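# Move the cart through the door into the yellow bay

## Task

Push the utility cart through the self-closing door and park it in the yellow bay in the far room, with all four wheels fully inside the taped area and none touching the tape. The copy paper case must rest in the cart's top tray without overhanging any edge. The door must be closed at the end. Either or both robots may be used, but no robot may fall over or be left tilted.

## Robot and tools

Robots: r1 and r2, identical Hello Robot Stretch 4 units. Each has an omni-wheel base, a lift that rides up a mast, and a telescoping arm reaching forward, ending in a wrist (yaw, pitch, roll) and a two-finger gripper. The robots stand about 1.6 m tall, and the base rim lies within 0.23 m of the base origin.

Frames: the base frame sits on the floor under the base centre, with x forward, y left, z up, in metres. hand_pose (a point between the open fingertips) is given in this frame and may be slightly off. The odometry frame is the base frame as it was at scene start. base_odometry counts wheel turns only, so slip shows up as travel. Heading is in rad, left positive. Each robot reports in its own frames, so only images, lidar_m and wrist_depth_mm reveal where the robots are relative to each other.

move: one action. Its arguments are r1 and r2, each an object with that robot's share. A robot left out gets nothing new. blocking must always be false. The call returns within about 0.5 s while motion continues. cameras is a list of camera names (r1_head_camera, r1_head_left_camera, r1_head_right_camera, r1_wrist_camera, the r2_ equivalents, or "all"). Leaving it out means all cameras, and [] means none.
- base is an offset from where the base last reported itself, not a pose. Give one of these: translate_m (metres, forward positive, -2 to 2); strafe_m (metres, left positive, -2 to 2); rotate_rad (radians, counter-clockwise positive, -3.2 to 3.2). translate_m and strafe_m may be combined to drive a straight diagonal without turning.
- joints holds absolute targets by name: lift_m 0 to 1.2 m; arm_m 0 to 0.55 m; wrist_yaw_rad -1.134 to 4.276 (0 forward, left positive, 3.14 folded back); wrist_pitch_rad -1.117 to 4.259 (0 level, 1.57 pointing down); wrist_roll_rad -1.117 to 4.259 (clockwise positive seen from behind); gripper_m -0.038 to 0.141 (fingertip gap, up to 0.015 off). Joint targets outside the range are clipped. Other out-of-range values cause the call to be refused.
- pace: "slow", "default", "fast" or "max". speeds sets a top speed per joint (not the gripper), up to its max-pace value. A high lift slows the base.
- contact_limits: 0 (gentlest) to 1 (hardest), default 0.5, for arm_m, lift_m, translate_m, strafe_m and rotate_rad. Give each only alongside its own command. A base limit stays in force until the next action that names base.
- end_of_arm: "enable_torque" alone, to revive wrist or gripper motors that have switched off.
A new move replaces only the targets it names. Everything else keeps running.

wait: seconds 0 to 10, plus optional cameras. It returns early once a commanded robot comes to rest. wait(0) reports earlier moves on the "earlier move" line. stop: brakes every running motion on both robots, with optional cameras. zoom_image: camera plus region [x0, y0, x1, y1] in pixels, top-left origin, at most 504 by 504, taken from that camera's latest image. finished_scene: scene is the current scene's number. It is irreversible, and the goal must hold with no robot involved.

Results: a "move" line shows each moved robot as "done" or its worst status. base_status and joint_status read done, moving, off_target (came to rest short and may still push), contact_stop (held back, now slack), time_out (target dropped), limit_stop_at_own_body, limit_stop_at_tilt (lean over 6 degrees; the lift, arm and wheels go limp) or torque_fault (a wrist or gripper motor went limp). on_its_own reports uncommanded behaviour, and in it "held at" means the target, not the reading. A refused call, or an uncommanded stop, cancels the later move and wait calls in that reply. lidar_m gives 12 ranges, sector 1 ahead and the rest counter-clockwise (4 left, 7 behind, 10 right). "-" means nothing seen or closer than 0.25 m. wrist_depth_mm is a 7x7 grid of depths in mm. base_tilt is in degrees. motor_effort is a percentage with the peak in brackets. servo_current is in mA, and a rise after closing signals a firm grip. A robot listed under "as last shown" was not commanded, and its lines are repeated from before.

Gripping: command a gap more than 0.015 below the object's width, or about 0.06 below it to resist a pull. Use -0.02 or less to close behind a handle. The reading does not tell you whether something is held.

Avoid: robots pressing or bumping into each other (this fails the scene). Driving even a few mm after contact presses hard. Tipping: do not turn or drive while holding more than 1 kg with arm_m above 0.2, and avoid strong pushes with the hand held high. The two bases may differ by about 3 cm per metre, which strains a shared load. Self-collisions: the gripper low over the base, a tilted-up wrist combined with roll or right yaw, or a folded wrist being tilted. Also avoid slack lifts dropping loads, drops, slams, knocking things over, and moves still running when the scene ends. The simulation keeps running while you think, so commands take effect from the robot's position at arrival.

Each tool is called after ">>>" by a JSON object that holds its "op" and its "data".

## Session

>>> {"op": "move", "data": {"blocking": false}}

Scene clock: 0.00 s.
r1.base_odometry: x=+0.000 y=+0.000 heading=+0.000
r1.turned_by_wheels: +0.000
r1.turned_by_imu: +0.000
r1.base_tilt: forward=-1.6 right=+1.3
r1.lidar_m: 1.92 2.25 3.81 1.93 0.97 0.84 0.83 0.93 0.77 0.76 0.93 1.59
r1.base_status: not commanded
r1.joint_positions: lift_m=+0.127 arm_m=+0.000 wrist_yaw_rad=+3.089 wrist_pitch_rad=+0.002 wrist_roll_rad=+0.000 gripper_m=+0.056
r1.joint_status: not commanded
r1.measured_speeds: all 0
r1.motor_effort: lift_m=+20 arm_m=-4 wheel_0=+0 wheel_1=+1 wheel_2=+1
r1.servo_current: wrist_yaw_rad=39 wrist_pitch_rad=46 wrist_roll_rad=65 gripper_m=39
r1.hand_pose: x=-0.1125 y=+0.1024 z=+0.3046 quat_wxyz=(+0.026, -0.001, +0.000, +1.000) (m; r1's base frame)
r1.wrist_depth_mm: 137 138 - - - - - / 113 139 - - - - - / 117 140 224 - - - - / 137 161 - - - - - / - - - - - - - / - - 191 - 187 - - / 842 759 750 788 788 732 768
r2.base_odometry: x=+0.000 y=+0.000 heading=+0.000
r2.turned_by_wheels: +0.000
r2.turned_by_imu: +0.000
r2.base_tilt: forward=-0.6 right=+0.1
r2.lidar_m: 2.02 1.45 1.40 1.49 2.01 2.22 2.34 3.17 1.60 3.62 2.59 2.46
r2.base_status: not commanded
r2.joint_positions: lift_m=+0.295 arm_m=+0.000 wrist_yaw_rad=+3.133 wrist_pitch_rad=+0.002 wrist_roll_rad=+0.000 gripper_m=+0.056
r2.joint_status: not commanded
r2.measured_speeds: all 0
r2.motor_effort: lift_m=+18 arm_m=-4 wheel_0=+0 wheel_1=-1 wheel_2=+0
r2.servo_current: wrist_yaw_rad=46 wrist_pitch_rad=39 wrist_roll_rad=46 gripper_m=59
r2.hand_pose: x=-0.1167 y=+0.0898 z=+0.4727 quat_wxyz=(+0.004, -0.001, +0.000, +1.000) (m; r2's base frame)
r2.wrist_depth_mm: - 140 - - - - - / - 126 150 - - - - / - 130 185 - - - - / 144 143 272 - - - - / 229 - - - - - - / 226 1576 196 1576 190 1618 1464 / 226 1060 1138 - - 1025 1060
pictures: r1_head_camera, r1_head_left_camera, r1_head_right_camera, r1_wrist_camera, r2_head_camera, r2_head_left_camera, r2_head_right_camera, r2_wrist_camera
Images, in order (width x height): r1_head_camera 420x560, r1_head_left_camera 420x672, r1_head_right_camera 420x672, r1_wrist_camera 616x392, r2_head_camera 420x560, r2_head_left_camera 420x672, r2_head_right_camera 420x672, r2_wrist_camera 616x392.

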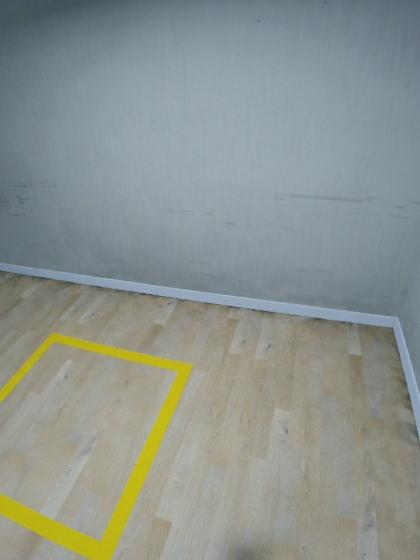

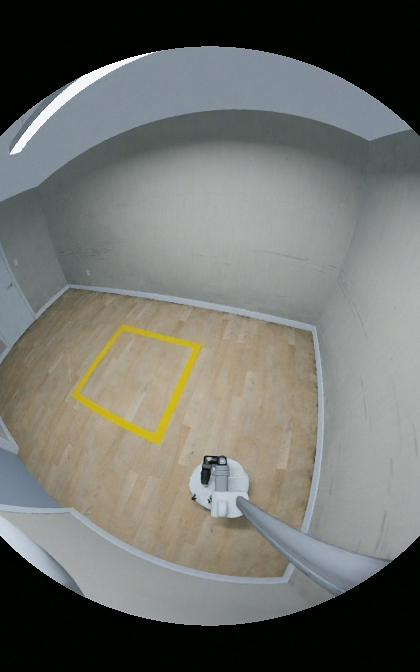

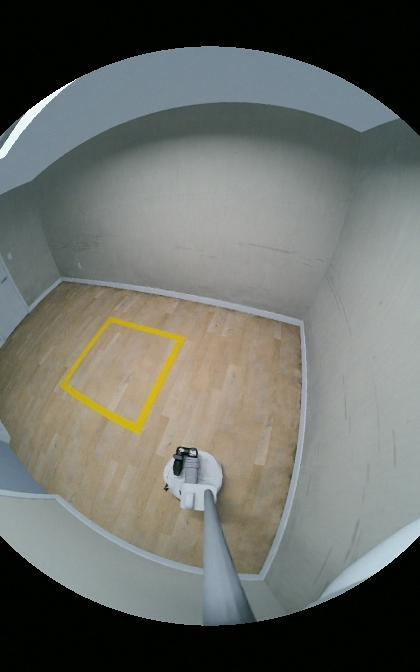

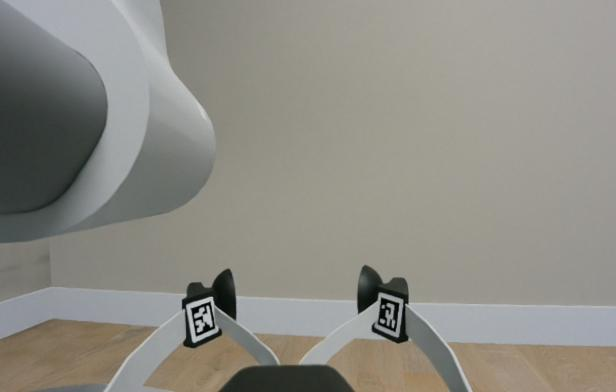

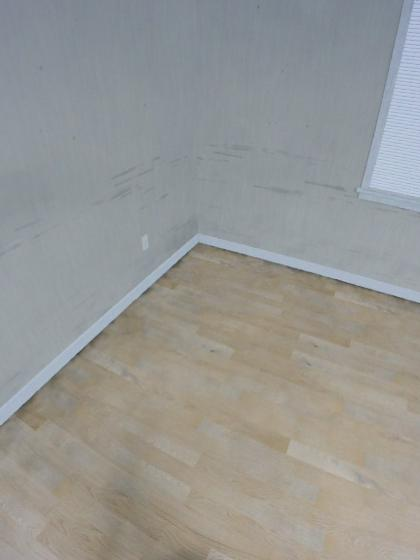

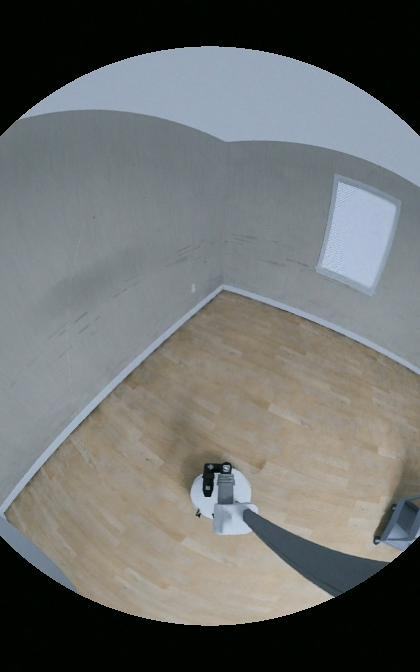

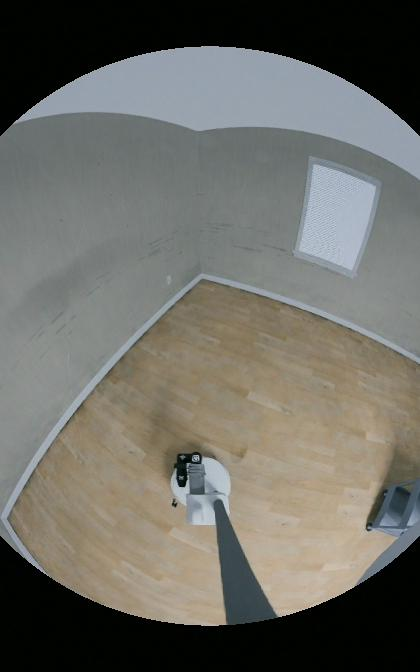

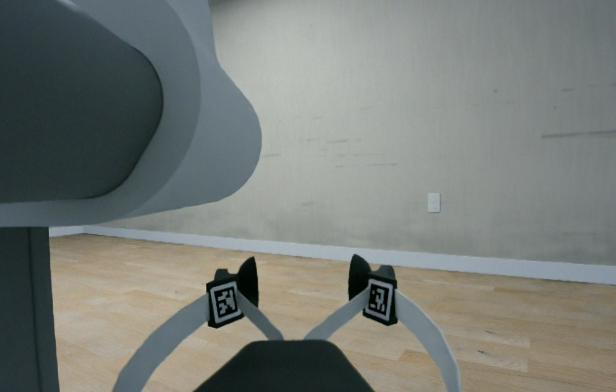

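>>> {"op": "move", "data": {"blocking": false, "r1": {"base":{"rotate_rad":1.2}}, "r2": {"base":{"rotate_rad":-1.57}}, "cameras": []}}

>>> {"op": "wait", "data": {"seconds": 3}}

Scene clock: 3.43 s.
move: r1 moving; r2 moving
r1.base_odometry: x=+0.000 y=+0.000 heading=+0.252
r1.turned_by_wheels: +0.252
r1.turned_by_imu: +0.252
r1.base_tilt: forward=-1.6 right=+1.3
r1.lidar_m: 2.00 2.69 3.66 1.24 0.91 0.83 0.86 0.81 0.79 0.80 1.10 1.91
r1.base_status: rotate_rad moving
r1.joint_positions: lift_m=+0.127 arm_m=+0.000 wrist_yaw_rad=+3.089 wrist_pitch_rad=+0.002 wrist_roll_rad=+0.000 gripper_m=+0.056
r1.measured_speeds: translate_m=-0.001 strafe_m=-0.001 rotate_rad=+0.980 lift_m=+0.000 arm_m=+0.000 wrist_yaw_rad=+0.000 wrist_pitch_rad=+0.000 wrist_roll_rad=+0.000
r1.motor_effort: lift_m=+20(20) arm_m=-4(4) wheel_0=-7(9) wheel_1=-7(8) wheel_2=-6(7)
r1.servo_current: wrist_yaw_rad=59(72) wrist_pitch_rad=33(52) wrist_roll_rad=39(59) gripper_m=39(46)
r1.hand_pose: x=-0.1125 y=+0.1024 z=+0.3046 quat_wxyz=(+0.026, -0.001, +0.000, +1.000) (m; r1's base frame)
r1.wrist_depth_mm: 136 138 - - - - - / 113 139 - - - - - / 114 139 226 - - - - / 137 160 - - - - - / - - - - - - - / - 1078 190 - 187 - - / 788 750 759 798 741 699 715
r2.base_odometry: x=+0.000 y=+0.000 heading=-0.252
r2.turned_by_wheels: -0.252
r2.turned_by_imu: -0.244
r2.base_tilt: forward=-0.7 right=+0.0
r2.lidar_m: 2.51 1.63 1.40 1.40 1.66 2.23 2.23 2.62 1.62 1.63 2.93 2.48
r2.base_status: rotate_rad moving
r2.joint_positions: lift_m=+0.295 arm_m=+0.000 wrist_yaw_rad=+3.133 wrist_pitch_rad=+0.002 wrist_roll_rad=+0.000 gripper_m=+0.056
r2.measured_speeds: translate_m=+0.000 strafe_m=+0.000 rotate_rad=-0.974 lift_m=+0.000 arm_m=+0.000 wrist_yaw_rad=+0.000 wrist_pitch_rad=+0.000 wrist_roll_rad=+0.000
r2.motor_effort: lift_m=+18(18) arm_m=-4(4) wheel_0=+8(11) wheel_1=+9(11) wheel_2=+11(11)
r2.servo_current: wrist_yaw_rad=46(52) wrist_pitch_rad=39(46) wrist_roll_rad=46(59) gripper_m=46(59)
r2.hand_pose: x=-0.1167 y=+0.0898 z=+0.4727 quat_wxyz=(+0.004, -0.001, +0.000, +1.000) (m; r2's base frame)
r2.wrist_depth_mm: - 141 - - - - - / - 126 150 - - - - / - 129 183 - - - - / 144 143 272 - - - - / 229 - - - - - - / 227 1576 196 1537 190 1618 1464 / 225 1060 1138 - - 1042 1042
pictures: none

Scene clock: 4.77 s.
earlier move: r1 done; r2 moving
r1.base_odometry: x=+0.000 y=+0.000 heading=+1.200
r1.turned_by_wheels: +0.948
r1.turned_by_imu: +0.953
r1.base_tilt: forward=-1.6 right=+1.2
r1.lidar_m: 3.91 1.55 0.93 0.83 0.85 0.85 0.77 0.77 1.02 1.92 1.95 2.43
r1.base_status: done
r1.joint_positions: lift_m=+0.127 arm_m=+0.000 wrist_yaw_rad=+3.089 wrist_pitch_rad=+0.002 wrist_roll_rad=+0.000 gripper_m=+0.056
r1.motor_effort: lift_m=+20(20) arm_m=-4(4) wheel_0=-2(10) wheel_1=-1(9) wheel_2=+0(8)
r1.servo_current: wrist_yaw_rad=59(72) wrist_pitch_rad=46(52) wrist_roll_rad=39(65) gripper_m=39(46)
r1.hand_pose: x=-0.1125 y=+0.1024 z=+0.3046 quat_wxyz=(+0.026, -0.001, +0.000, +1.000) (m; r1's base frame)
r1.wrist_depth_mm: 136 139 - - - - - / 113 139 - - - - - / 118 140 229 - - - - / 137 161 - - - - - / - - - - - - - / - - 190 - 188 - - / 778 163 759 798 798 778 768
r2.base_odometry: x=+0.000 y=+0.000 heading=-1.569
r2.turned_by_wheels: -1.318
r2.turned_by_imu: -1.283
r2.base_tilt: forward=-0.7 right=+0.1
r2.lidar_m: 3.53 2.60 2.48 1.99 1.45 1.40 1.49 2.03 2.21 2.32 3.19 1.61
r2.base_status: rotate_rad moving
r2.joint_positions: lift_m=+0.295 arm_m=+0.000 wrist_yaw_rad=+3.133 wrist_pitch_rad=+0.002 wrist_roll_rad=+0.000 gripper_m=+0.056
r2.motor_effort: lift_m=+18(18) arm_m=-4(4) wheel_0=+4(11) wheel_1=+3(12) wheel_2=+4(11)
r2.servo_current: wrist_yaw_rad=46(59) wrist_pitch_rad=46(46) wrist_roll_rad=46(59) gripper_m=52(59)
r2.hand_pose: x=-0.1167 y=+0.0898 z=+0.4727 quat_wxyz=(+0.004, -0.001, +0.000, +1.000) (m; r2's base frame)
r2.wrist_depth_mm: - 141 - - - - - / - 127 141 - - - - / - 129 185 - - - - / 144 144 228 - - - - / 231 - - - - - - / 227 1576 196 1336 190 - - / 225 1078 1138 - - 1042 1060
wait: 1.33 of 3 s (r1 has come to rest)
pictures: r1_head_camera, r1_head_left_camera, r1_head_right_camera, r1_wrist_camera, r2_head_camera, r2_head_left_camera, r2_head_right_camera, r2_wrist_camera

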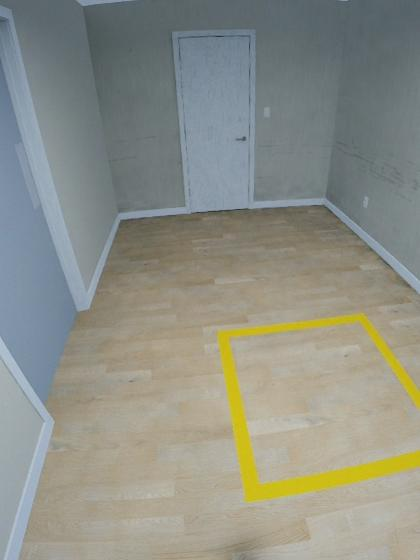

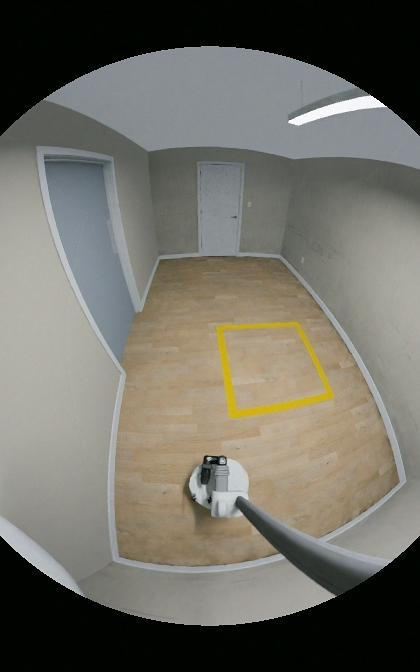

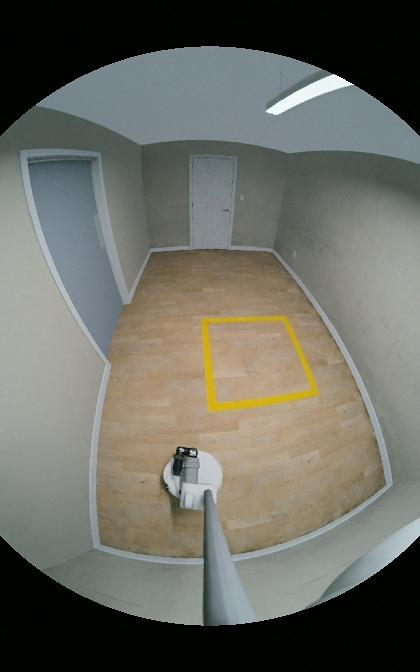

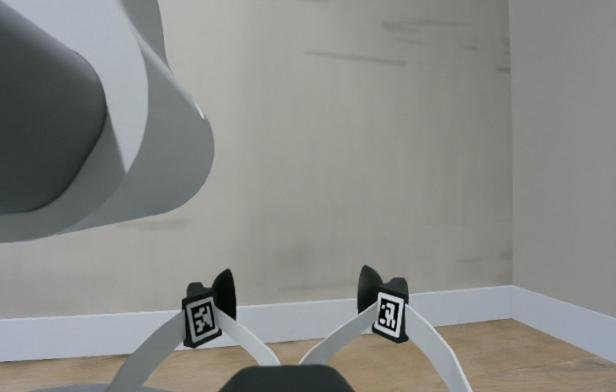

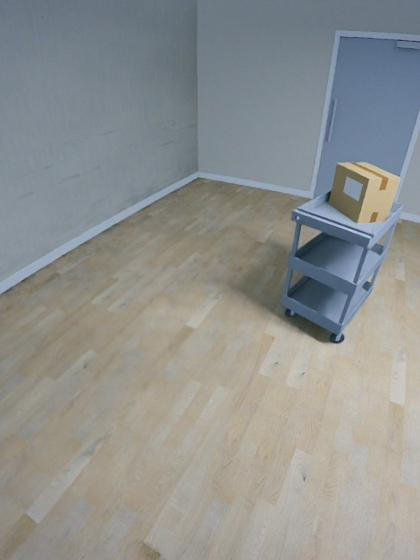

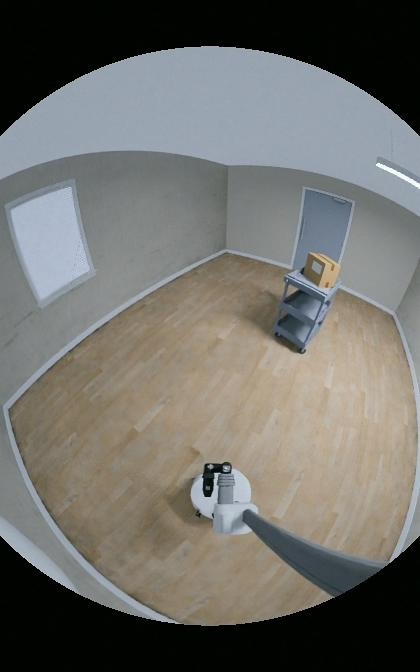

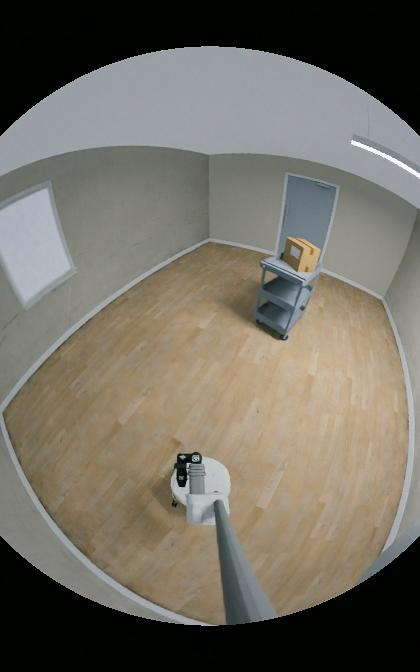

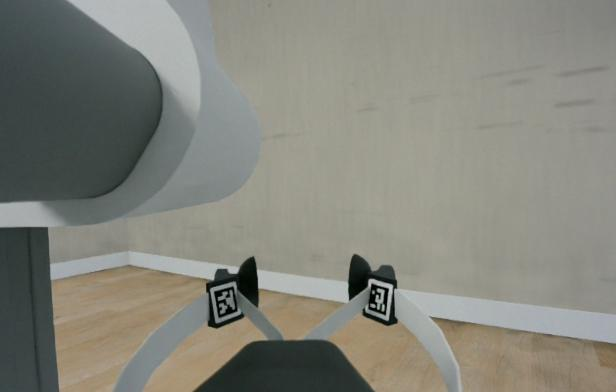

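>>> {"op": "zoom_image", "data": {"camera": "r2_head_camera", "region": [230, 20, 420, 360]}}

>>> {"op": "zoom_image", "data": {"camera": "r1_head_left_camera", "region": [20, 130, 160, 390]}}

>>> {"op": "zoom_image", "data": {"camera": "r2_head_right_camera", "region": [240, 150, 360, 350]}}

Scaled by 1.482 from the camera's 420x560 image, which has a finer 1200x1600 frame.

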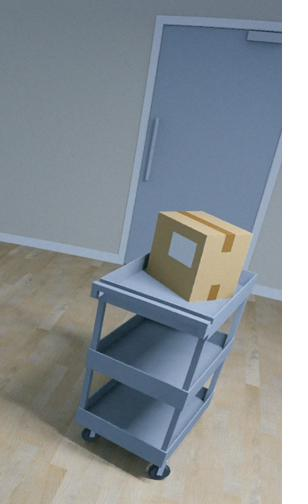

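Scaled by 1.938 from the camera's 420x672 image, which has a finer 600x960 frame.

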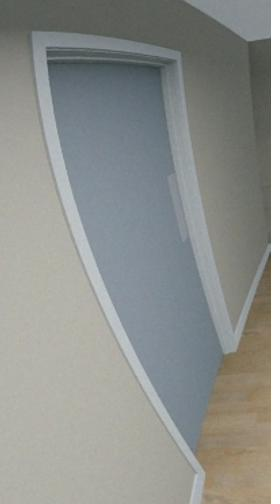

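Scaled by 2.520 from the camera's 420x672 image, which has a finer 600x960 frame.

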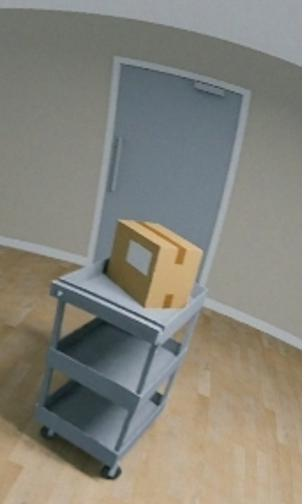

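>>> {"op": "move", "data": {"blocking": false, "r2": {"base":{"rotate_rad":-0.5},"joints":{"lift_m":0.6}}, "r1": {"base":{"rotate_rad":0.37}}, "cameras": []}}

>>> {"op": "wait", "data": {"seconds": 4, "cameras": ["r2_head_camera","r2_head_left_camera"]}}

>>> {"op": "wait", "data": {"seconds": 2, "cameras": ["r2_head_camera","r2_head_left_camera","r1_head_left_camera"]}}

>>> {"op": "zoom_image", "data": {"camera": "r2_head_camera", "region": [50, 20, 350, 420]}}

Scene clock: 33.83 s.
earlier move: r2 done
move: r1 moving; r2 moving
r1.base_odometry: x=+0.000 y=+0.000 heading=+1.443
r1.turned_by_wheels: +0.243
r1.turned_by_imu: +0.244
r1.base_tilt: forward=-1.6 right=+1.3
r1.lidar_m: 2.38 1.10 0.86 0.83 0.91 0.79 0.77 0.85 1.30 1.93 2.09 3.14
r1.base_status: rotate_rad moving
r1.joint_positions: lift_m=+0.127 arm_m=+0.000 wrist_yaw_rad=+3.089 wrist_pitch_rad=+0.002 wrist_roll_rad=+0.000 gripper_m=+0.056
r1.measured_speeds: translate_m=+0.000 strafe_m=-0.002 rotate_rad=+0.763 lift_m=+0.000 arm_m=+0.000 wrist_yaw_rad=+0.000 wrist_pitch_rad=+0.000 wrist_roll_rad=+0.000
r1.motor_effort: lift_m=+20(20) arm_m=-4(4) wheel_0=-4(8) wheel_1=-3(8) wheel_2=-2(7)
r1.servo_current: wrist_yaw_rad=46(59) wrist_pitch_rad=46(46) wrist_roll_rad=26(65) gripper_m=39(46)
r1.hand_pose: x=-0.1125 y=+0.1024 z=+0.3046 quat_wxyz=(+0.026, -0.001, +0.000, +1.000) (m; r1's base frame)
r1.wrist_depth_mm: 136 138 - - - - - / 113 139 - - - - - / 118 140 229 - - - - / 137 161 - - - - - / - - - - - - - / - - 190 - 187 - - / 788 715 750 143 750 768 809
r2.base_odometry: x=+0.000 y=+0.000 heading=-1.822
r2.turned_by_wheels: -0.252
r2.turned_by_imu: -0.244
r2.base_tilt: forward=-0.7 right=+0.1
r2.lidar_m: 1.65 2.91 2.48 2.52 1.64 1.41 1.42 1.64 2.23 2.24 2.63 1.62
r2.base_status: rotate_rad moving
r2.joint_positions: lift_m=+0.333 arm_m=+0.000 wrist_yaw_rad=+3.133 wrist_pitch_rad=+0.002 wrist_roll_rad=+0.000 gripper_m=+0.056
r2.joint_status: lift_m moving
r2.measured_speeds: translate_m=-0.002 strafe_m=-0.001 rotate_rad=-0.978 lift_m=+0.146 arm_m=+0.000 wrist_yaw_rad=+0.000 wrist_pitch_rad=+0.000 wrist_roll_rad=+0.000
r2.motor_effort: lift_m=+21(23) arm_m=-4(4) wheel_0=+4(13) wheel_1=+9(10) wheel_2=+11(11)
r2.servo_current: wrist_yaw_rad=46(59) wrist_pitch_rad=33(46) wrist_roll_rad=52(59) gripper_m=52(52)
r2.hand_pose: x=-0.1167 y=+0.0898 z=+0.5103 quat_wxyz=(+0.004, -0.001, +0.000, +1.000) (m; r2's base frame)
r2.wrist_depth_mm: - 141 - - - - - / - 127 141 - - - - / - 129 185 - - - - / 144 144 208 - - - - / 229 - - - - - - / 227 1661 193 171 190 - - / 226 1118 1205 - - 1098 1138
pictures: none

Scene clock: 34.47 s.
earlier move: r1 done; r2 moving
r1.base_odometry: x=+0.000 y=+0.000 heading=+1.570
r1.turned_by_wheels: +0.127
r1.turned_by_imu: +0.128
r1.base_tilt: forward=-1.6 right=+1.3
r1.lidar_m: 1.97 1.01 0.83 0.84 0.94 0.78 0.76 0.90 1.57 1.94 2.22 3.74
r1.base_status: done
r1.joint_positions: lift_m=+0.127 arm_m=+0.000 wrist_yaw_rad=+3.089 wrist_pitch_rad=+0.002 wrist_roll_rad=+0.000 gripper_m=+0.056
r1.motor_effort: lift_m=+20(20) arm_m=-4(4) wheel_0=-2(8) wheel_1=-1(8) wheel_2=+1(7)
r1.servo_current: wrist_yaw_rad=46(65) wrist_pitch_rad=39(52) wrist_roll_rad=59(65) gripper_m=33(46)
r1.hand_pose: x=-0.1125 y=+0.1024 z=+0.3046 quat_wxyz=(+0.026, -0.001, +0.000, +1.000) (m; r1's base frame)
r1.wrist_depth_mm: 136 138 - - - - - / 113 139 - - - - - / 118 139 229 - - - - / 137 162 - - - - - / - - - - - - - / - - 190 - 187 - - / 854 750 759 143 741 699 768
r2.base_odometry: x=+0.000 y=+0.000 heading=-2.069
r2.turned_by_wheels: -0.247
r2.turned_by_imu: -0.241
r2.base_tilt: forward=-0.7 right=+0.1
r2.lidar_m: 1.60 3.49 2.56 2.47 1.96 1.46 1.39 1.51 2.09 2.23 2.35 3.31
r2.base_status: rotate_rad moving
r2.joint_positions: lift_m=+0.483 arm_m=+0.000 wrist_yaw_rad=+3.133 wrist_pitch_rad=+0.002 wrist_roll_rad=+0.000 gripper_m=+0.056
r2.joint_status: lift_m moving
r2.measured_speeds: translate_m=+0.000 strafe_m=+0.000 rotate_rad=+0.000 lift_m=+0.269 arm_m=+0.000 wrist_yaw_rad=+0.000 wrist_pitch_rad=+0.000 wrist_roll_rad=+0.000
r2.motor_effort: lift_m=+23(26) arm_m=-4(4) wheel_0=+4(13) wheel_1=+2(10) wheel_2=+4(11)
r2.servo_current: wrist_yaw_rad=46(59) wrist_pitch_rad=46(46) wrist_roll_rad=46(59) gripper_m=52(52)
r2.hand_pose: x=-0.1167 y=+0.0898 z=+0.6613 quat_wxyz=(+0.004, -0.001, +0.000, +1.000) (m; r2's base frame)
r2.wrist_depth_mm: - 140 - - - - - / - 126 142 - - - - / - 129 185 - - - - / 144 143 206 - - - - / 220 - - - - - - / 220 - 190 - 188 - - / 226 1336 1430 - - 1397 1336
wait: 0.63 of 4 s (r1 has come to rest)
pictures: r2_head_camera, r2_head_left_camera

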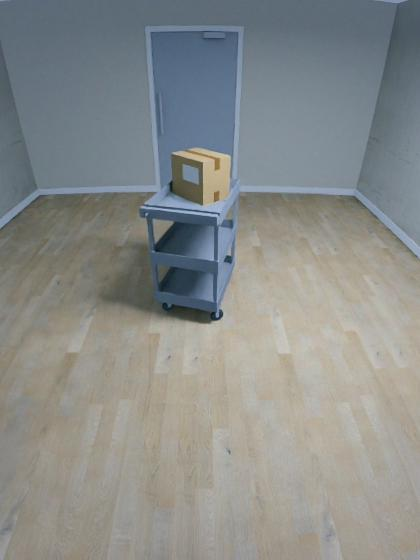

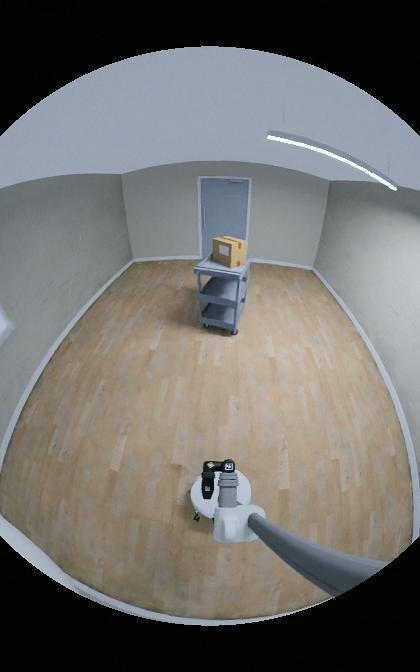

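Scene clock: 35.63 s.
earlier move: r2 done
r1.base_odometry: x=+0.000 y=+0.000 heading=+1.570
r1.turned_by_wheels: +0.000
r1.turned_by_imu: +0.000
r1.base_tilt: forward=-1.6 right=+1.3
r1.lidar_m: 1.94 1.02 0.83 0.83 0.91 0.76 0.74 0.91 1.59 1.94 2.23 3.73
r1.base_status: done
r1.joint_positions: lift_m=+0.127 arm_m=+0.000 wrist_yaw_rad=+3.089 wrist_pitch_rad=+0.002 wrist_roll_rad=+0.000 gripper_m=+0.056
r1.motor_effort: lift_m=+20(20) arm_m=-4(4) wheel_0=-1(8) wheel_1=-2(8) wheel_2=+1(7)
r1.servo_current: wrist_yaw_rad=33(65) wrist_pitch_rad=39(52) wrist_roll_rad=59(65) gripper_m=33(52)
r1.hand_pose: x=-0.1125 y=+0.1024 z=+0.3046 quat_wxyz=(+0.026, -0.001, +0.000, +1.000) (m; r1's base frame)
r1.wrist_depth_mm: 136 139 - - - - - / 113 139 - - - - - / 118 140 229 - - - - / 137 161 - - - - - / - - - - - - - / - - 190 - 188 - - / 842 750 750 143 741 699 759
r2.base_odometry: x=+0.000 y=+0.000 heading=-2.069
r2.turned_by_wheels: +0.000
r2.turned_by_imu: +0.000
r2.base_tilt: forward=-0.7 right=+0.1
r2.lidar_m: 1.61 3.43 2.57 2.51 1.96 1.47 1.40 1.49 2.14 2.22 2.35 3.32
r2.base_status: done
r2.joint_positions: lift_m=+0.600 arm_m=+0.000 wrist_yaw_rad=+3.133 wrist_pitch_rad=+0.002 wrist_roll_rad=+0.000 gripper_m=+0.056
r2.joint_status: all done
r2.motor_effort: lift_m=+21(26) arm_m=-4(4) wheel_0=+3(13) wheel_1=+3(10) wheel_2=+4(11)
r2.servo_current: wrist_yaw_rad=39(65) wrist_pitch_rad=33(46) wrist_roll_rad=52(59) gripper_m=52(52)
r2.hand_pose: x=-0.1167 y=+0.0898 z=+0.7775 quat_wxyz=(+0.004, -0.001, +0.000, +1.000) (m; r2's base frame)
r2.wrist_depth_mm: - 141 - - - - - / - 126 142 - - - - / - 129 185 - - - - / 144 143 217 - - - - / 220 - - - - - - / 220 - 190 - 188 - - / 225 123 - - - - -
wait: 1.17 of 2 s (r2 has come to rest)
pictures: r1_head_left_camera, r2_head_camera, r2_head_left_camera

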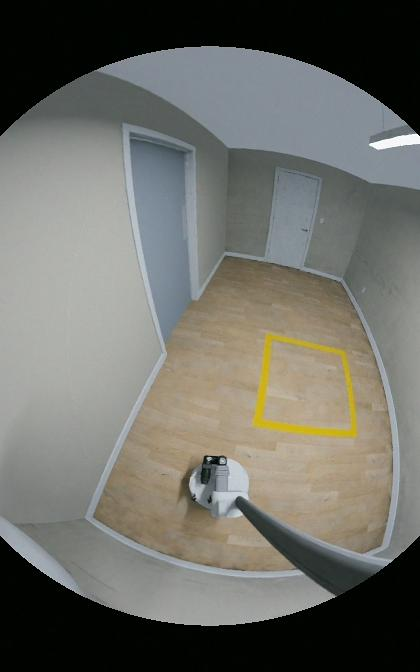

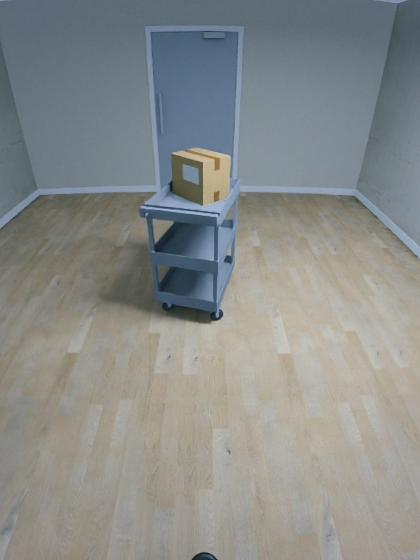

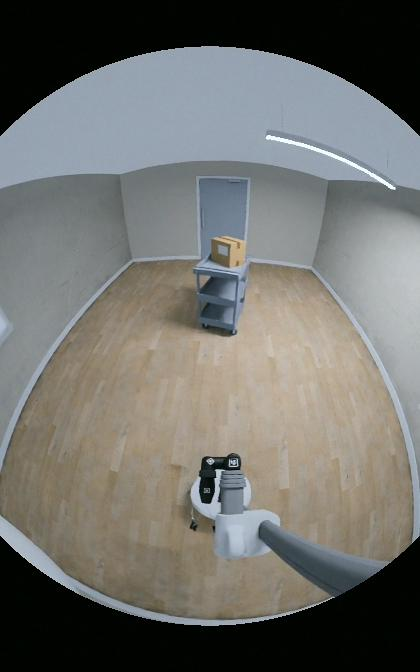

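Scaled by 1.260 from the camera's 420x560 image, which has a finer 1200x1600 frame.

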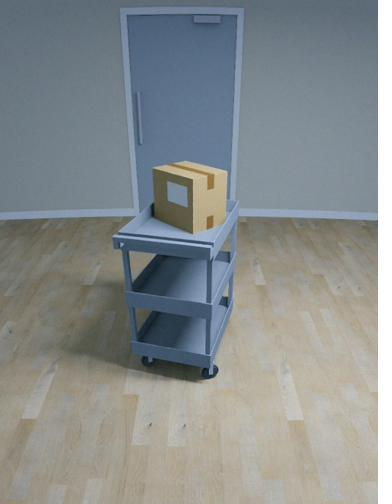

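>>> {"op": "move", "data": {"blocking": false, "r2": {"base":{"strafe_m":1.05},"joints":{"lift_m":0.85,"wrist_yaw_rad":0}}, "r1": {"base":{"translate_m":0.9}}, "cameras": []}}

>>> {"op": "wait", "data": {"seconds": 5, "cameras": []}}

>>> {"op": "wait", "data": {"seconds": 3}}

Scene clock: 60.47 s.
move: r1 moving; r2 moving
r1.base_odometry: x=+0.000 y=+0.031 heading=+1.570
r1.turned_by_wheels: +0.000
r1.turned_by_imu: +0.000
r1.base_tilt: forward=-1.6 right=+1.3
r1.lidar_m: 1.96 0.98 0.83 0.85 0.96 0.80 0.80 0.96 1.63 1.95 2.21 3.75
r1.base_status: translate_m moving
r1.joint_positions: lift_m=+0.127 arm_m=+0.000 wrist_yaw_rad=+3.089 wrist_pitch_rad=+0.002 wrist_roll_rad=+0.000 gripper_m=+0.056
r1.measured_speeds: translate_m=+0.123 strafe_m=+0.001 rotate_rad=+0.000 lift_m=+0.000 arm_m=+0.000 wrist_yaw_rad=+0.000 wrist_pitch_rad=+0.000 wrist_roll_rad=+0.000
r1.motor_effort: lift_m=+20(20) arm_m=-4(4) wheel_0=+6(8) wheel_1=+6(7) wheel_2=-8(9)
r1.servo_current: wrist_yaw_rad=39(65) wrist_pitch_rad=39(46) wrist_roll_rad=46(65) gripper_m=39(46)
r1.hand_pose: x=-0.1125 y=+0.1024 z=+0.3046 quat_wxyz=(+0.026, -0.001, +0.000, +1.000) (m; r1's base frame)
r1.wrist_depth_mm: 136 138 - - - - - / 113 139 - - - - - / 117 140 224 - - - - / 137 162 - - - - - / - - - - - - - / - - 190 - 187 - - / 842 750 750 153 741 732 768
r2.base_odometry: x=+0.032 y=-0.017 heading=-2.068
r2.turned_by_wheels: +0.000
r2.turned_by_imu: +0.001
r2.base_tilt: forward=-0.7 right=+0.1
r2.lidar_m: 1.61 3.44 2.54 2.46 1.94 1.46 1.41 1.49 2.08 2.26 2.39 3.36
r2.base_status: strafe_m moving
r2.joint_positions: lift_m=+0.638 arm_m=+0.000 wrist_yaw_rad=+2.570 wrist_pitch_rad=+0.002 wrist_roll_rad=+0.000 gripper_m=+0.056
r2.joint_status: lift_m moving; wrist_yaw_rad moving
r2.measured_speeds: translate_m=-0.001 strafe_m=+0.139 rotate_rad=+0.003 lift_m=+0.146 arm_m=+0.000 wrist_yaw_rad=-1.744 wrist_pitch_rad=+0.000 wrist_roll_rad=+0.000
r2.motor_effort: lift_m=+22(26) arm_m=-4(4) wheel_0=-9(11) wheel_1=+10(12) wheel_2=+0(3)
r2.servo_current: wrist_yaw_rad=91(150) wrist_pitch_rad=33(46) wrist_roll_rad=39(59) gripper_m=52(52)
r2.hand_pose: x=-0.0243 y=+0.2295 z=+0.8154 quat_wxyz=(+0.282, -0.001, +0.000, +0.959) (m; r2's base frame)
r2.wrist_depth_mm: - - - - - - - / - - - - - - - / - - - - - - - / - - - - - - - / - - - - - - - / - - 189 - 190 - - / - 123 - - - 1708 1661
pictures: none

Scene clock: 64.47 s.
earlier move: r1 done; r2 moving
r1.base_odometry: x=+0.001 y=+0.900 heading=+1.570
r1.turned_by_wheels: +0.000
r1.turned_by_imu: +0.000
r1.base_tilt: forward=-1.6 right=+1.3
r1.lidar_m: 1.36 0.87 0.61 0.64 0.74 1.25 1.65 1.90 2.17 2.17 2.47 3.06
r1.base_status: done
r1.joint_positions: lift_m=+0.127 arm_m=+0.000 wrist_yaw_rad=+3.089 wrist_pitch_rad=+0.002 wrist_roll_rad=+0.000 gripper_m=+0.056
r1.motor_effort: lift_m=+20(20) arm_m=-4(4) wheel_0=+2(8) wheel_1=+1(8) wheel_2=+0(10)
r1.servo_current: wrist_yaw_rad=52(72) wrist_pitch_rad=33(52) wrist_roll_rad=46(78) gripper_m=39(52)
r1.hand_pose: x=-0.1125 y=+0.1024 z=+0.3046 quat_wxyz=(+0.026, -0.001, +0.000, +1.000) (m; r1's base frame)
r1.wrist_depth_mm: 136 138 - - - - - / 113 139 - - - - - / 118 140 230 - - - - / 137 162 - - - - - / 1708 - - - - - - / 1182 1160 194 1182 187 1182 991 / 854 759 750 809 798 768 820
r2.base_odometry: x=+0.922 y=-0.501 heading=-2.069
r2.turned_by_wheels: +0.000
r2.turned_by_imu: +0.001
r2.base_tilt: forward=-0.7 right=+0.0
r2.lidar_m: 4.37 2.02 1.47 1.43 1.56 1.41 1.36 1.45 2.06 3.27 3.44 1.87
r2.base_status: strafe_m moving
r2.joint_positions: lift_m=+0.850 arm_m=+0.000 wrist_yaw_rad=+0.003 wrist_pitch_rad=+0.002 wrist_roll_rad=+0.000 gripper_m=+0.056
r2.joint_status: all done
r2.measured_speeds: translate_m=+0.000 strafe_m=+0.015 rotate_rad=+0.000 lift_m=+0.000 arm_m=+0.000 wrist_yaw_rad=+0.000 wrist_pitch_rad=+0.000 wrist_roll_rad=+0.000
r2.motor_effort: lift_m=+21(26) arm_m=-4(4) wheel_0=-1(13) wheel_1=-1(12) wheel_2=+0(3)
r2.servo_current: wrist_yaw_rad=46(150) wrist_pitch_rad=39(46) wrist_roll_rad=46(65) gripper_m=52(59)
r2.hand_pose: x=+0.4596 y=-0.0866 z=+1.0275 quat_wxyz=(+1.000, +0.000, +0.001, +0.001) (m; r2's base frame)
r2.wrist_depth_mm: - - - - - - - / - - - - - - - / - - - - - - - / - - - - - - - / - - - - - - - / - - 196 - 190 - 1921 / - - - - - - -
wait: 4.00 of 5 s (r1 has come to rest)
pictures: none

Scene clock: 64.80 s.
earlier move: r2 done
r1.base_odometry: x=+0.001 y=+0.900 heading=+1.570
r1.turned_by_wheels: +0.000
r1.turned_by_imu: +0.000
r1.base_tilt: forward=-1.6 right=+1.3
r1.lidar_m: 1.37 0.85 0.62 0.62 0.74 1.28 1.62 1.89 2.17 2.14 2.47 3.05
r1.base_status: done
r1.joint_positions: lift_m=+0.127 arm_m=+0.000 wrist_yaw_rad=+3.089 wrist_pitch_rad=+0.002 wrist_roll_rad=+0.000 gripper_m=+0.056
r1.motor_effort: lift_m=+20(20) arm_m=-4(4) wheel_0=+1(8) wheel_1=+1(8) wheel_2=+0(10)
r1.servo_current: wrist_yaw_rad=39(72) wrist_pitch_rad=39(52) wrist_roll_rad=52(78) gripper_m=33(52)
r1.hand_pose: x=-0.1125 y=+0.1024 z=+0.3046 quat_wxyz=(+0.026, -0.001, +0.000, +1.000) (m; r1's base frame)
r1.wrist_depth_mm: 137 138 - - - - - / 113 139 - - - - - / 118 139 229 - - - - / 137 162 - - - - - / 1661 - - - - - - / 1182 1182 193 1205 188 1160 991 / 842 750 741 809 798 778 820
r2.base_odometry: x=+0.923 y=-0.501 heading=-2.068
r2.turned_by_wheels: +0.000
r2.turned_by_imu: +0.000
r2.base_tilt: forward=-0.7 right=+0.0
r2.lidar_m: 4.37 2.03 1.49 1.44 1.54 1.42 1.36 1.47 2.02 3.26 3.45 1.89
r2.base_status: done
r2.joint_positions: lift_m=+0.850 arm_m=+0.000 wrist_yaw_rad=+0.003 wrist_pitch_rad=+0.002 wrist_roll_rad=+0.000 gripper_m=+0.056
r2.joint_status: all done
r2.motor_effort: lift_m=+21(26) arm_m=-3(4) wheel_0=+0(13) wheel_1=+1(12) wheel_2=+0(3)
r2.servo_current: wrist_yaw_rad=46(150) wrist_pitch_rad=33(46) wrist_roll_rad=39(65) gripper_m=46(59)
r2.hand_pose: x=+0.4596 y=-0.0866 z=+1.0275 quat_wxyz=(+1.000, +0.000, +0.001, +0.001) (m; r2's base frame)
r2.wrist_depth_mm: - - - - - - - / - - - - - - - / - - - - - - - / - - - - - - - / - - - - - - - / - - 196 - 190 - 1921 / - - - - - - -
wait: 0.33 of 3 s (r2 has come to rest)
pictures: r1_head_camera, r1_head_left_camera, r1_head_right_camera, r1_wrist_camera, r2_head_camera, r2_head_left_camera, r2_head_right_camera, r2_wrist_camera

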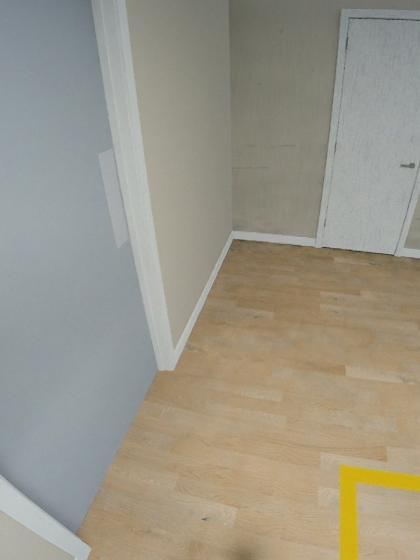

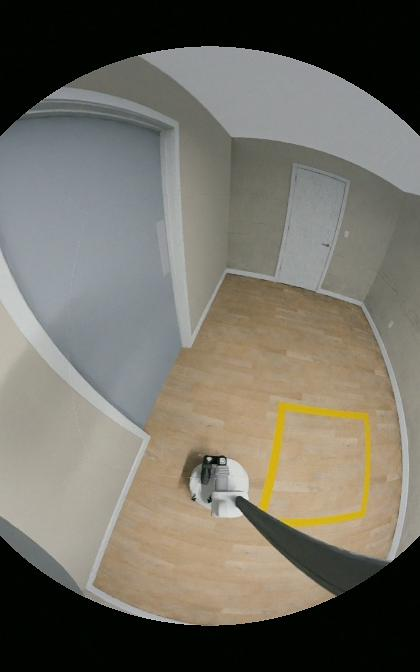

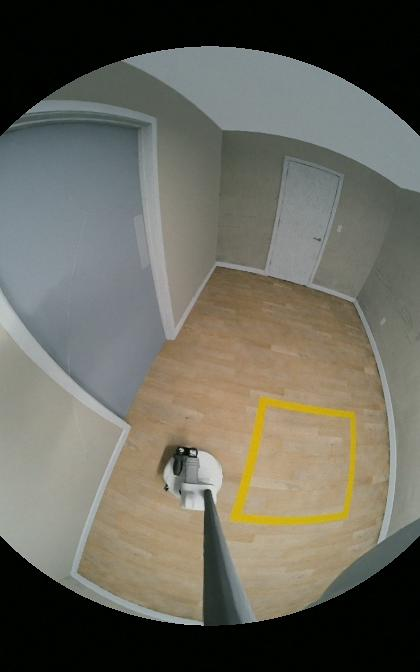

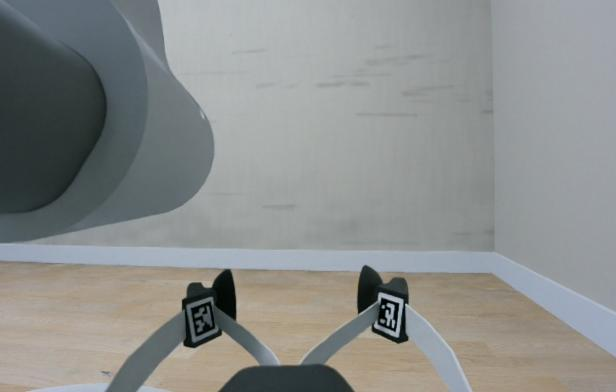

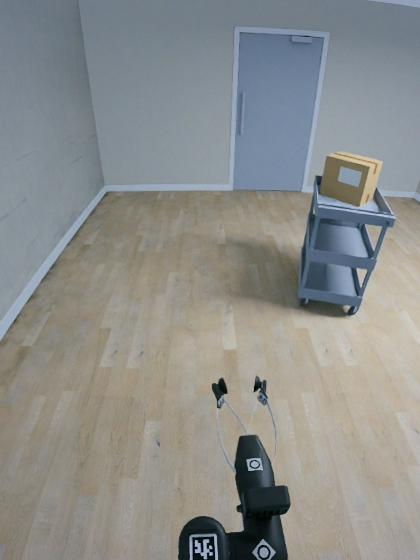

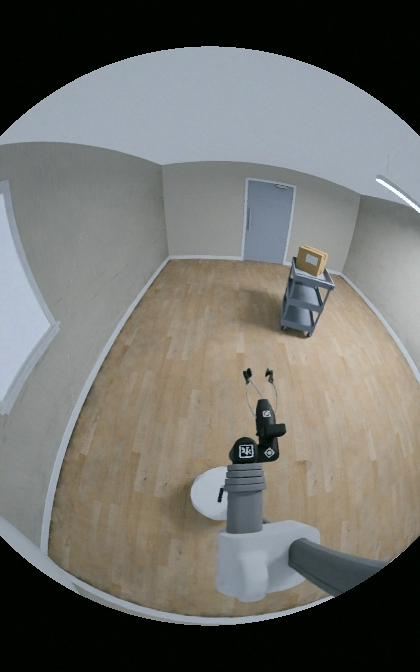

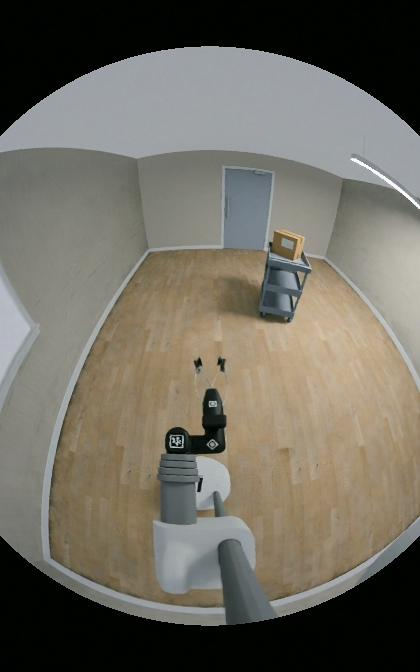

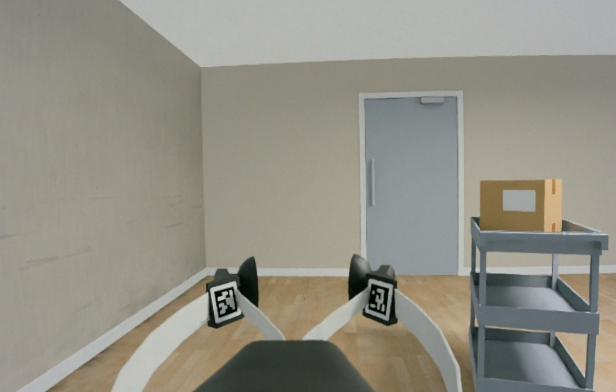

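>>> {"op": "move", "data": {"blocking": false, "r2": {"base":{"translate_m":2.0},"pace":"fast"}, "cameras": []}}

>>> {"op": "wait", "data": {"seconds": 8, "cameras": ["r2_head_camera","r2_wrist_camera","r2_head_right_camera","r2_head_left_camera"]}}

Scene clock: 80.77 s.
move: r2 moving
r1: as last shown
r1.lidar_m: 1.39 0.82 0.63 0.62 0.75 1.26 1.64 1.92 2.16 2.16 2.49 3.07
r1.motor_effort: lift_m=+20(20) arm_m=-4(4) wheel_0=+1(2) wheel_1=+0(1) wheel_2=+0(0)
r1.servo_current: wrist_yaw_rad=46(59) wrist_pitch_rad=46(52) wrist_roll_rad=59(72) gripper_m=39(46)
r1.wrist_depth_mm: 136 138 - - - - - / 113 139 - - - - - / 118 139 229 - - - - / 137 162 - - - - - / 1661 - - - - - - / 1160 1205 193 1229 187 1138 1008 / 854 741 759 809 788 788 820
r2.base_odometry: x=+0.902 y=-0.538 heading=-2.068
r2.turned_by_wheels: +0.000
r2.turned_by_imu: +0.001
r2.base_tilt: forward=-0.7 right=+0.1
r2.lidar_m: 4.34 2.05 1.50 1.45 1.56 1.46 1.39 1.50 2.09 3.27 3.42 1.85
r2.base_status: translate_m moving
r2.joint_positions: lift_m=+0.850 arm_m=+0.000 wrist_yaw_rad=+0.003 wrist_pitch_rad=+0.002 wrist_roll_rad=+0.000 gripper_m=+0.056
r2.measured_speeds: translate_m=+0.164 strafe_m=-0.001 rotate_rad=-0.002 lift_m=+0.000 arm_m=+0.000 wrist_yaw_rad=+0.000 wrist_pitch_rad=+0.000 wrist_roll_rad=+0.000
r2.motor_effort: lift_m=+21(21) arm_m=-4(4) wheel_0=+8(11) wheel_1=+9(10) wheel_2=-14(14)
r2.servo_current: wrist_yaw_rad=46(52) wrist_pitch_rad=39(46) wrist_roll_rad=39(59) gripper_m=46(52)
r2.hand_pose: x=+0.4596 y=-0.0866 z=+1.0275 quat_wxyz=(+1.000, +0.000, +0.001, +0.001) (m; r2's base frame)
r2.wrist_depth_mm: - - - - - - - / - - - - - - - / - - - - - - - / - - - - - - - / - - - - - - - / - - 196 - 190 - 1808 / - - - - - - 1921
pictures: none

Scene clock: 86.73 s.
earlier move: r2 done
r1.base_odometry: x=+0.001 y=+0.900 heading=+1.570
r1.turned_by_wheels: +0.000
r1.turned_by_imu: +0.000
r1.base_tilt: forward=-1.6 right=+1.3
r1.lidar_m: 1.34 0.85 0.62 0.62 0.73 1.27 1.65 1.90 2.16 2.17 2.47 3.03
r1.joint_positions: lift_m=+0.127 arm_m=+0.000 wrist_yaw_rad=+3.089 wrist_pitch_rad=+0.002 wrist_roll_rad=+0.000 gripper_m=+0.056
r1.motor_effort: lift_m=+20(20) arm_m=-4(4) wheel_0=+2(2) wheel_1=+1(1) wheel_2=+0(0)
r1.servo_current: wrist_yaw_rad=52(72) wrist_pitch_rad=39(52) wrist_roll_rad=33(72) gripper_m=39(52)
r1.hand_pose: x=-0.1125 y=+0.1024 z=+0.3046 quat_wxyz=(+0.026, -0.001, +0.000, +1.000) (m; r1's base frame)
r1.wrist_depth_mm: 136 139 - - - - - / 113 139 - - - - - / 118 139 229 - - - - / 137 161 - - - - - / 1661 - - - - - - / 1205 1205 193 1182 188 1138 991 / 842 759 768 798 788 778 820
r2.base_odometry: x=-0.032 y=-2.259 heading=-2.068
r2.turned_by_wheels: +0.000
r2.turned_by_imu: +0.003
r2.base_tilt: forward=-0.7 right=+0.1
r2.lidar_m: 2.43 1.89 1.45 1.37 1.49 2.03 3.40 3.55 0.75 0.75 0.93 2.46
r2.base_status: done
r2.joint_positions: lift_m=+0.850 arm_m=+0.000 wrist_yaw_rad=+0.003 wrist_pitch_rad=+0.002 wrist_roll_rad=+0.000 gripper_m=+0.056
r2.motor_effort: lift_m=+21(21) arm_m=-4(4) wheel_0=+3(11) wheel_1=+4(10) wheel_2=-3(17)
r2.servo_current: wrist_yaw_rad=39(59) wrist_pitch_rad=33(52) wrist_roll_rad=39(65) gripper_m=52(59)
r2.hand_pose: x=+0.4596 y=-0.0866 z=+1.0275 quat_wxyz=(+1.000, +0.000, +0.001, +0.001) (m; r2's base frame)
r2.wrist_depth_mm: - - - - - - - / - - - - - - - / - - - - - - - / - - - - - - - / - - - - - - - / - - 196 - 191 - - / - - - - - - -
wait: 5.97 of 8 s (r2 has come to rest)
pictures: r2_head_camera, r2_head_left_camera, r2_head_right_camera, r2_wrist_camera

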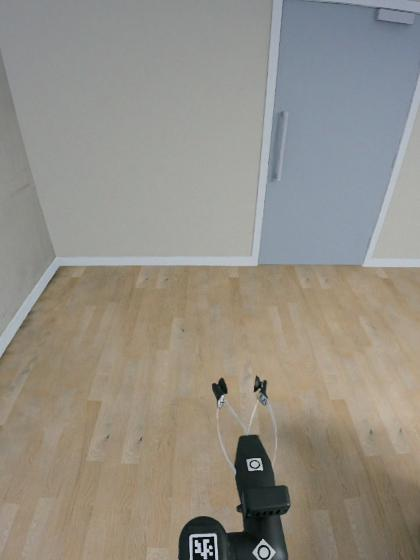

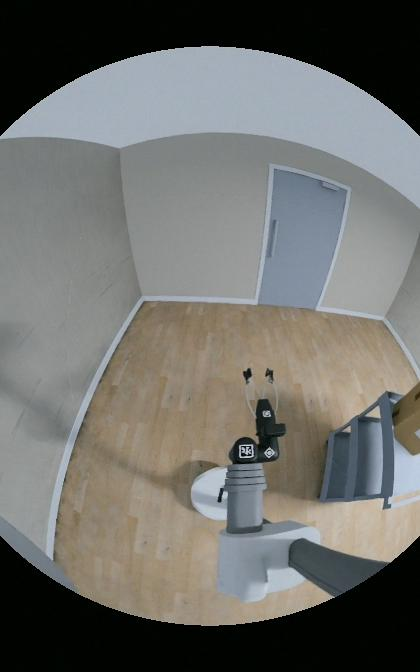

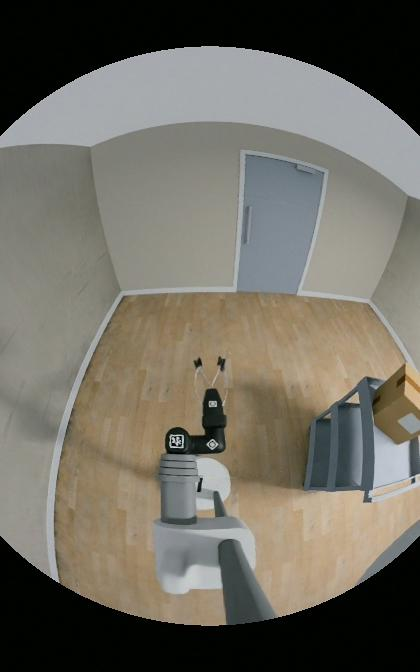

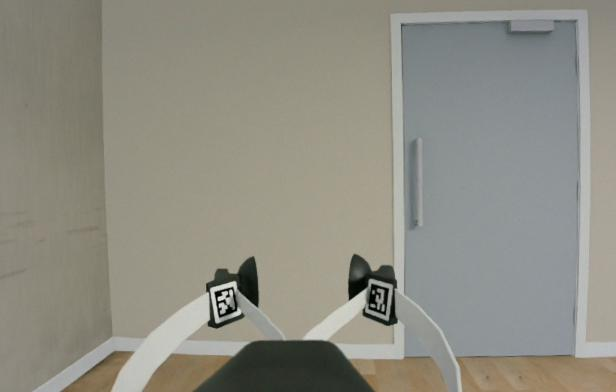

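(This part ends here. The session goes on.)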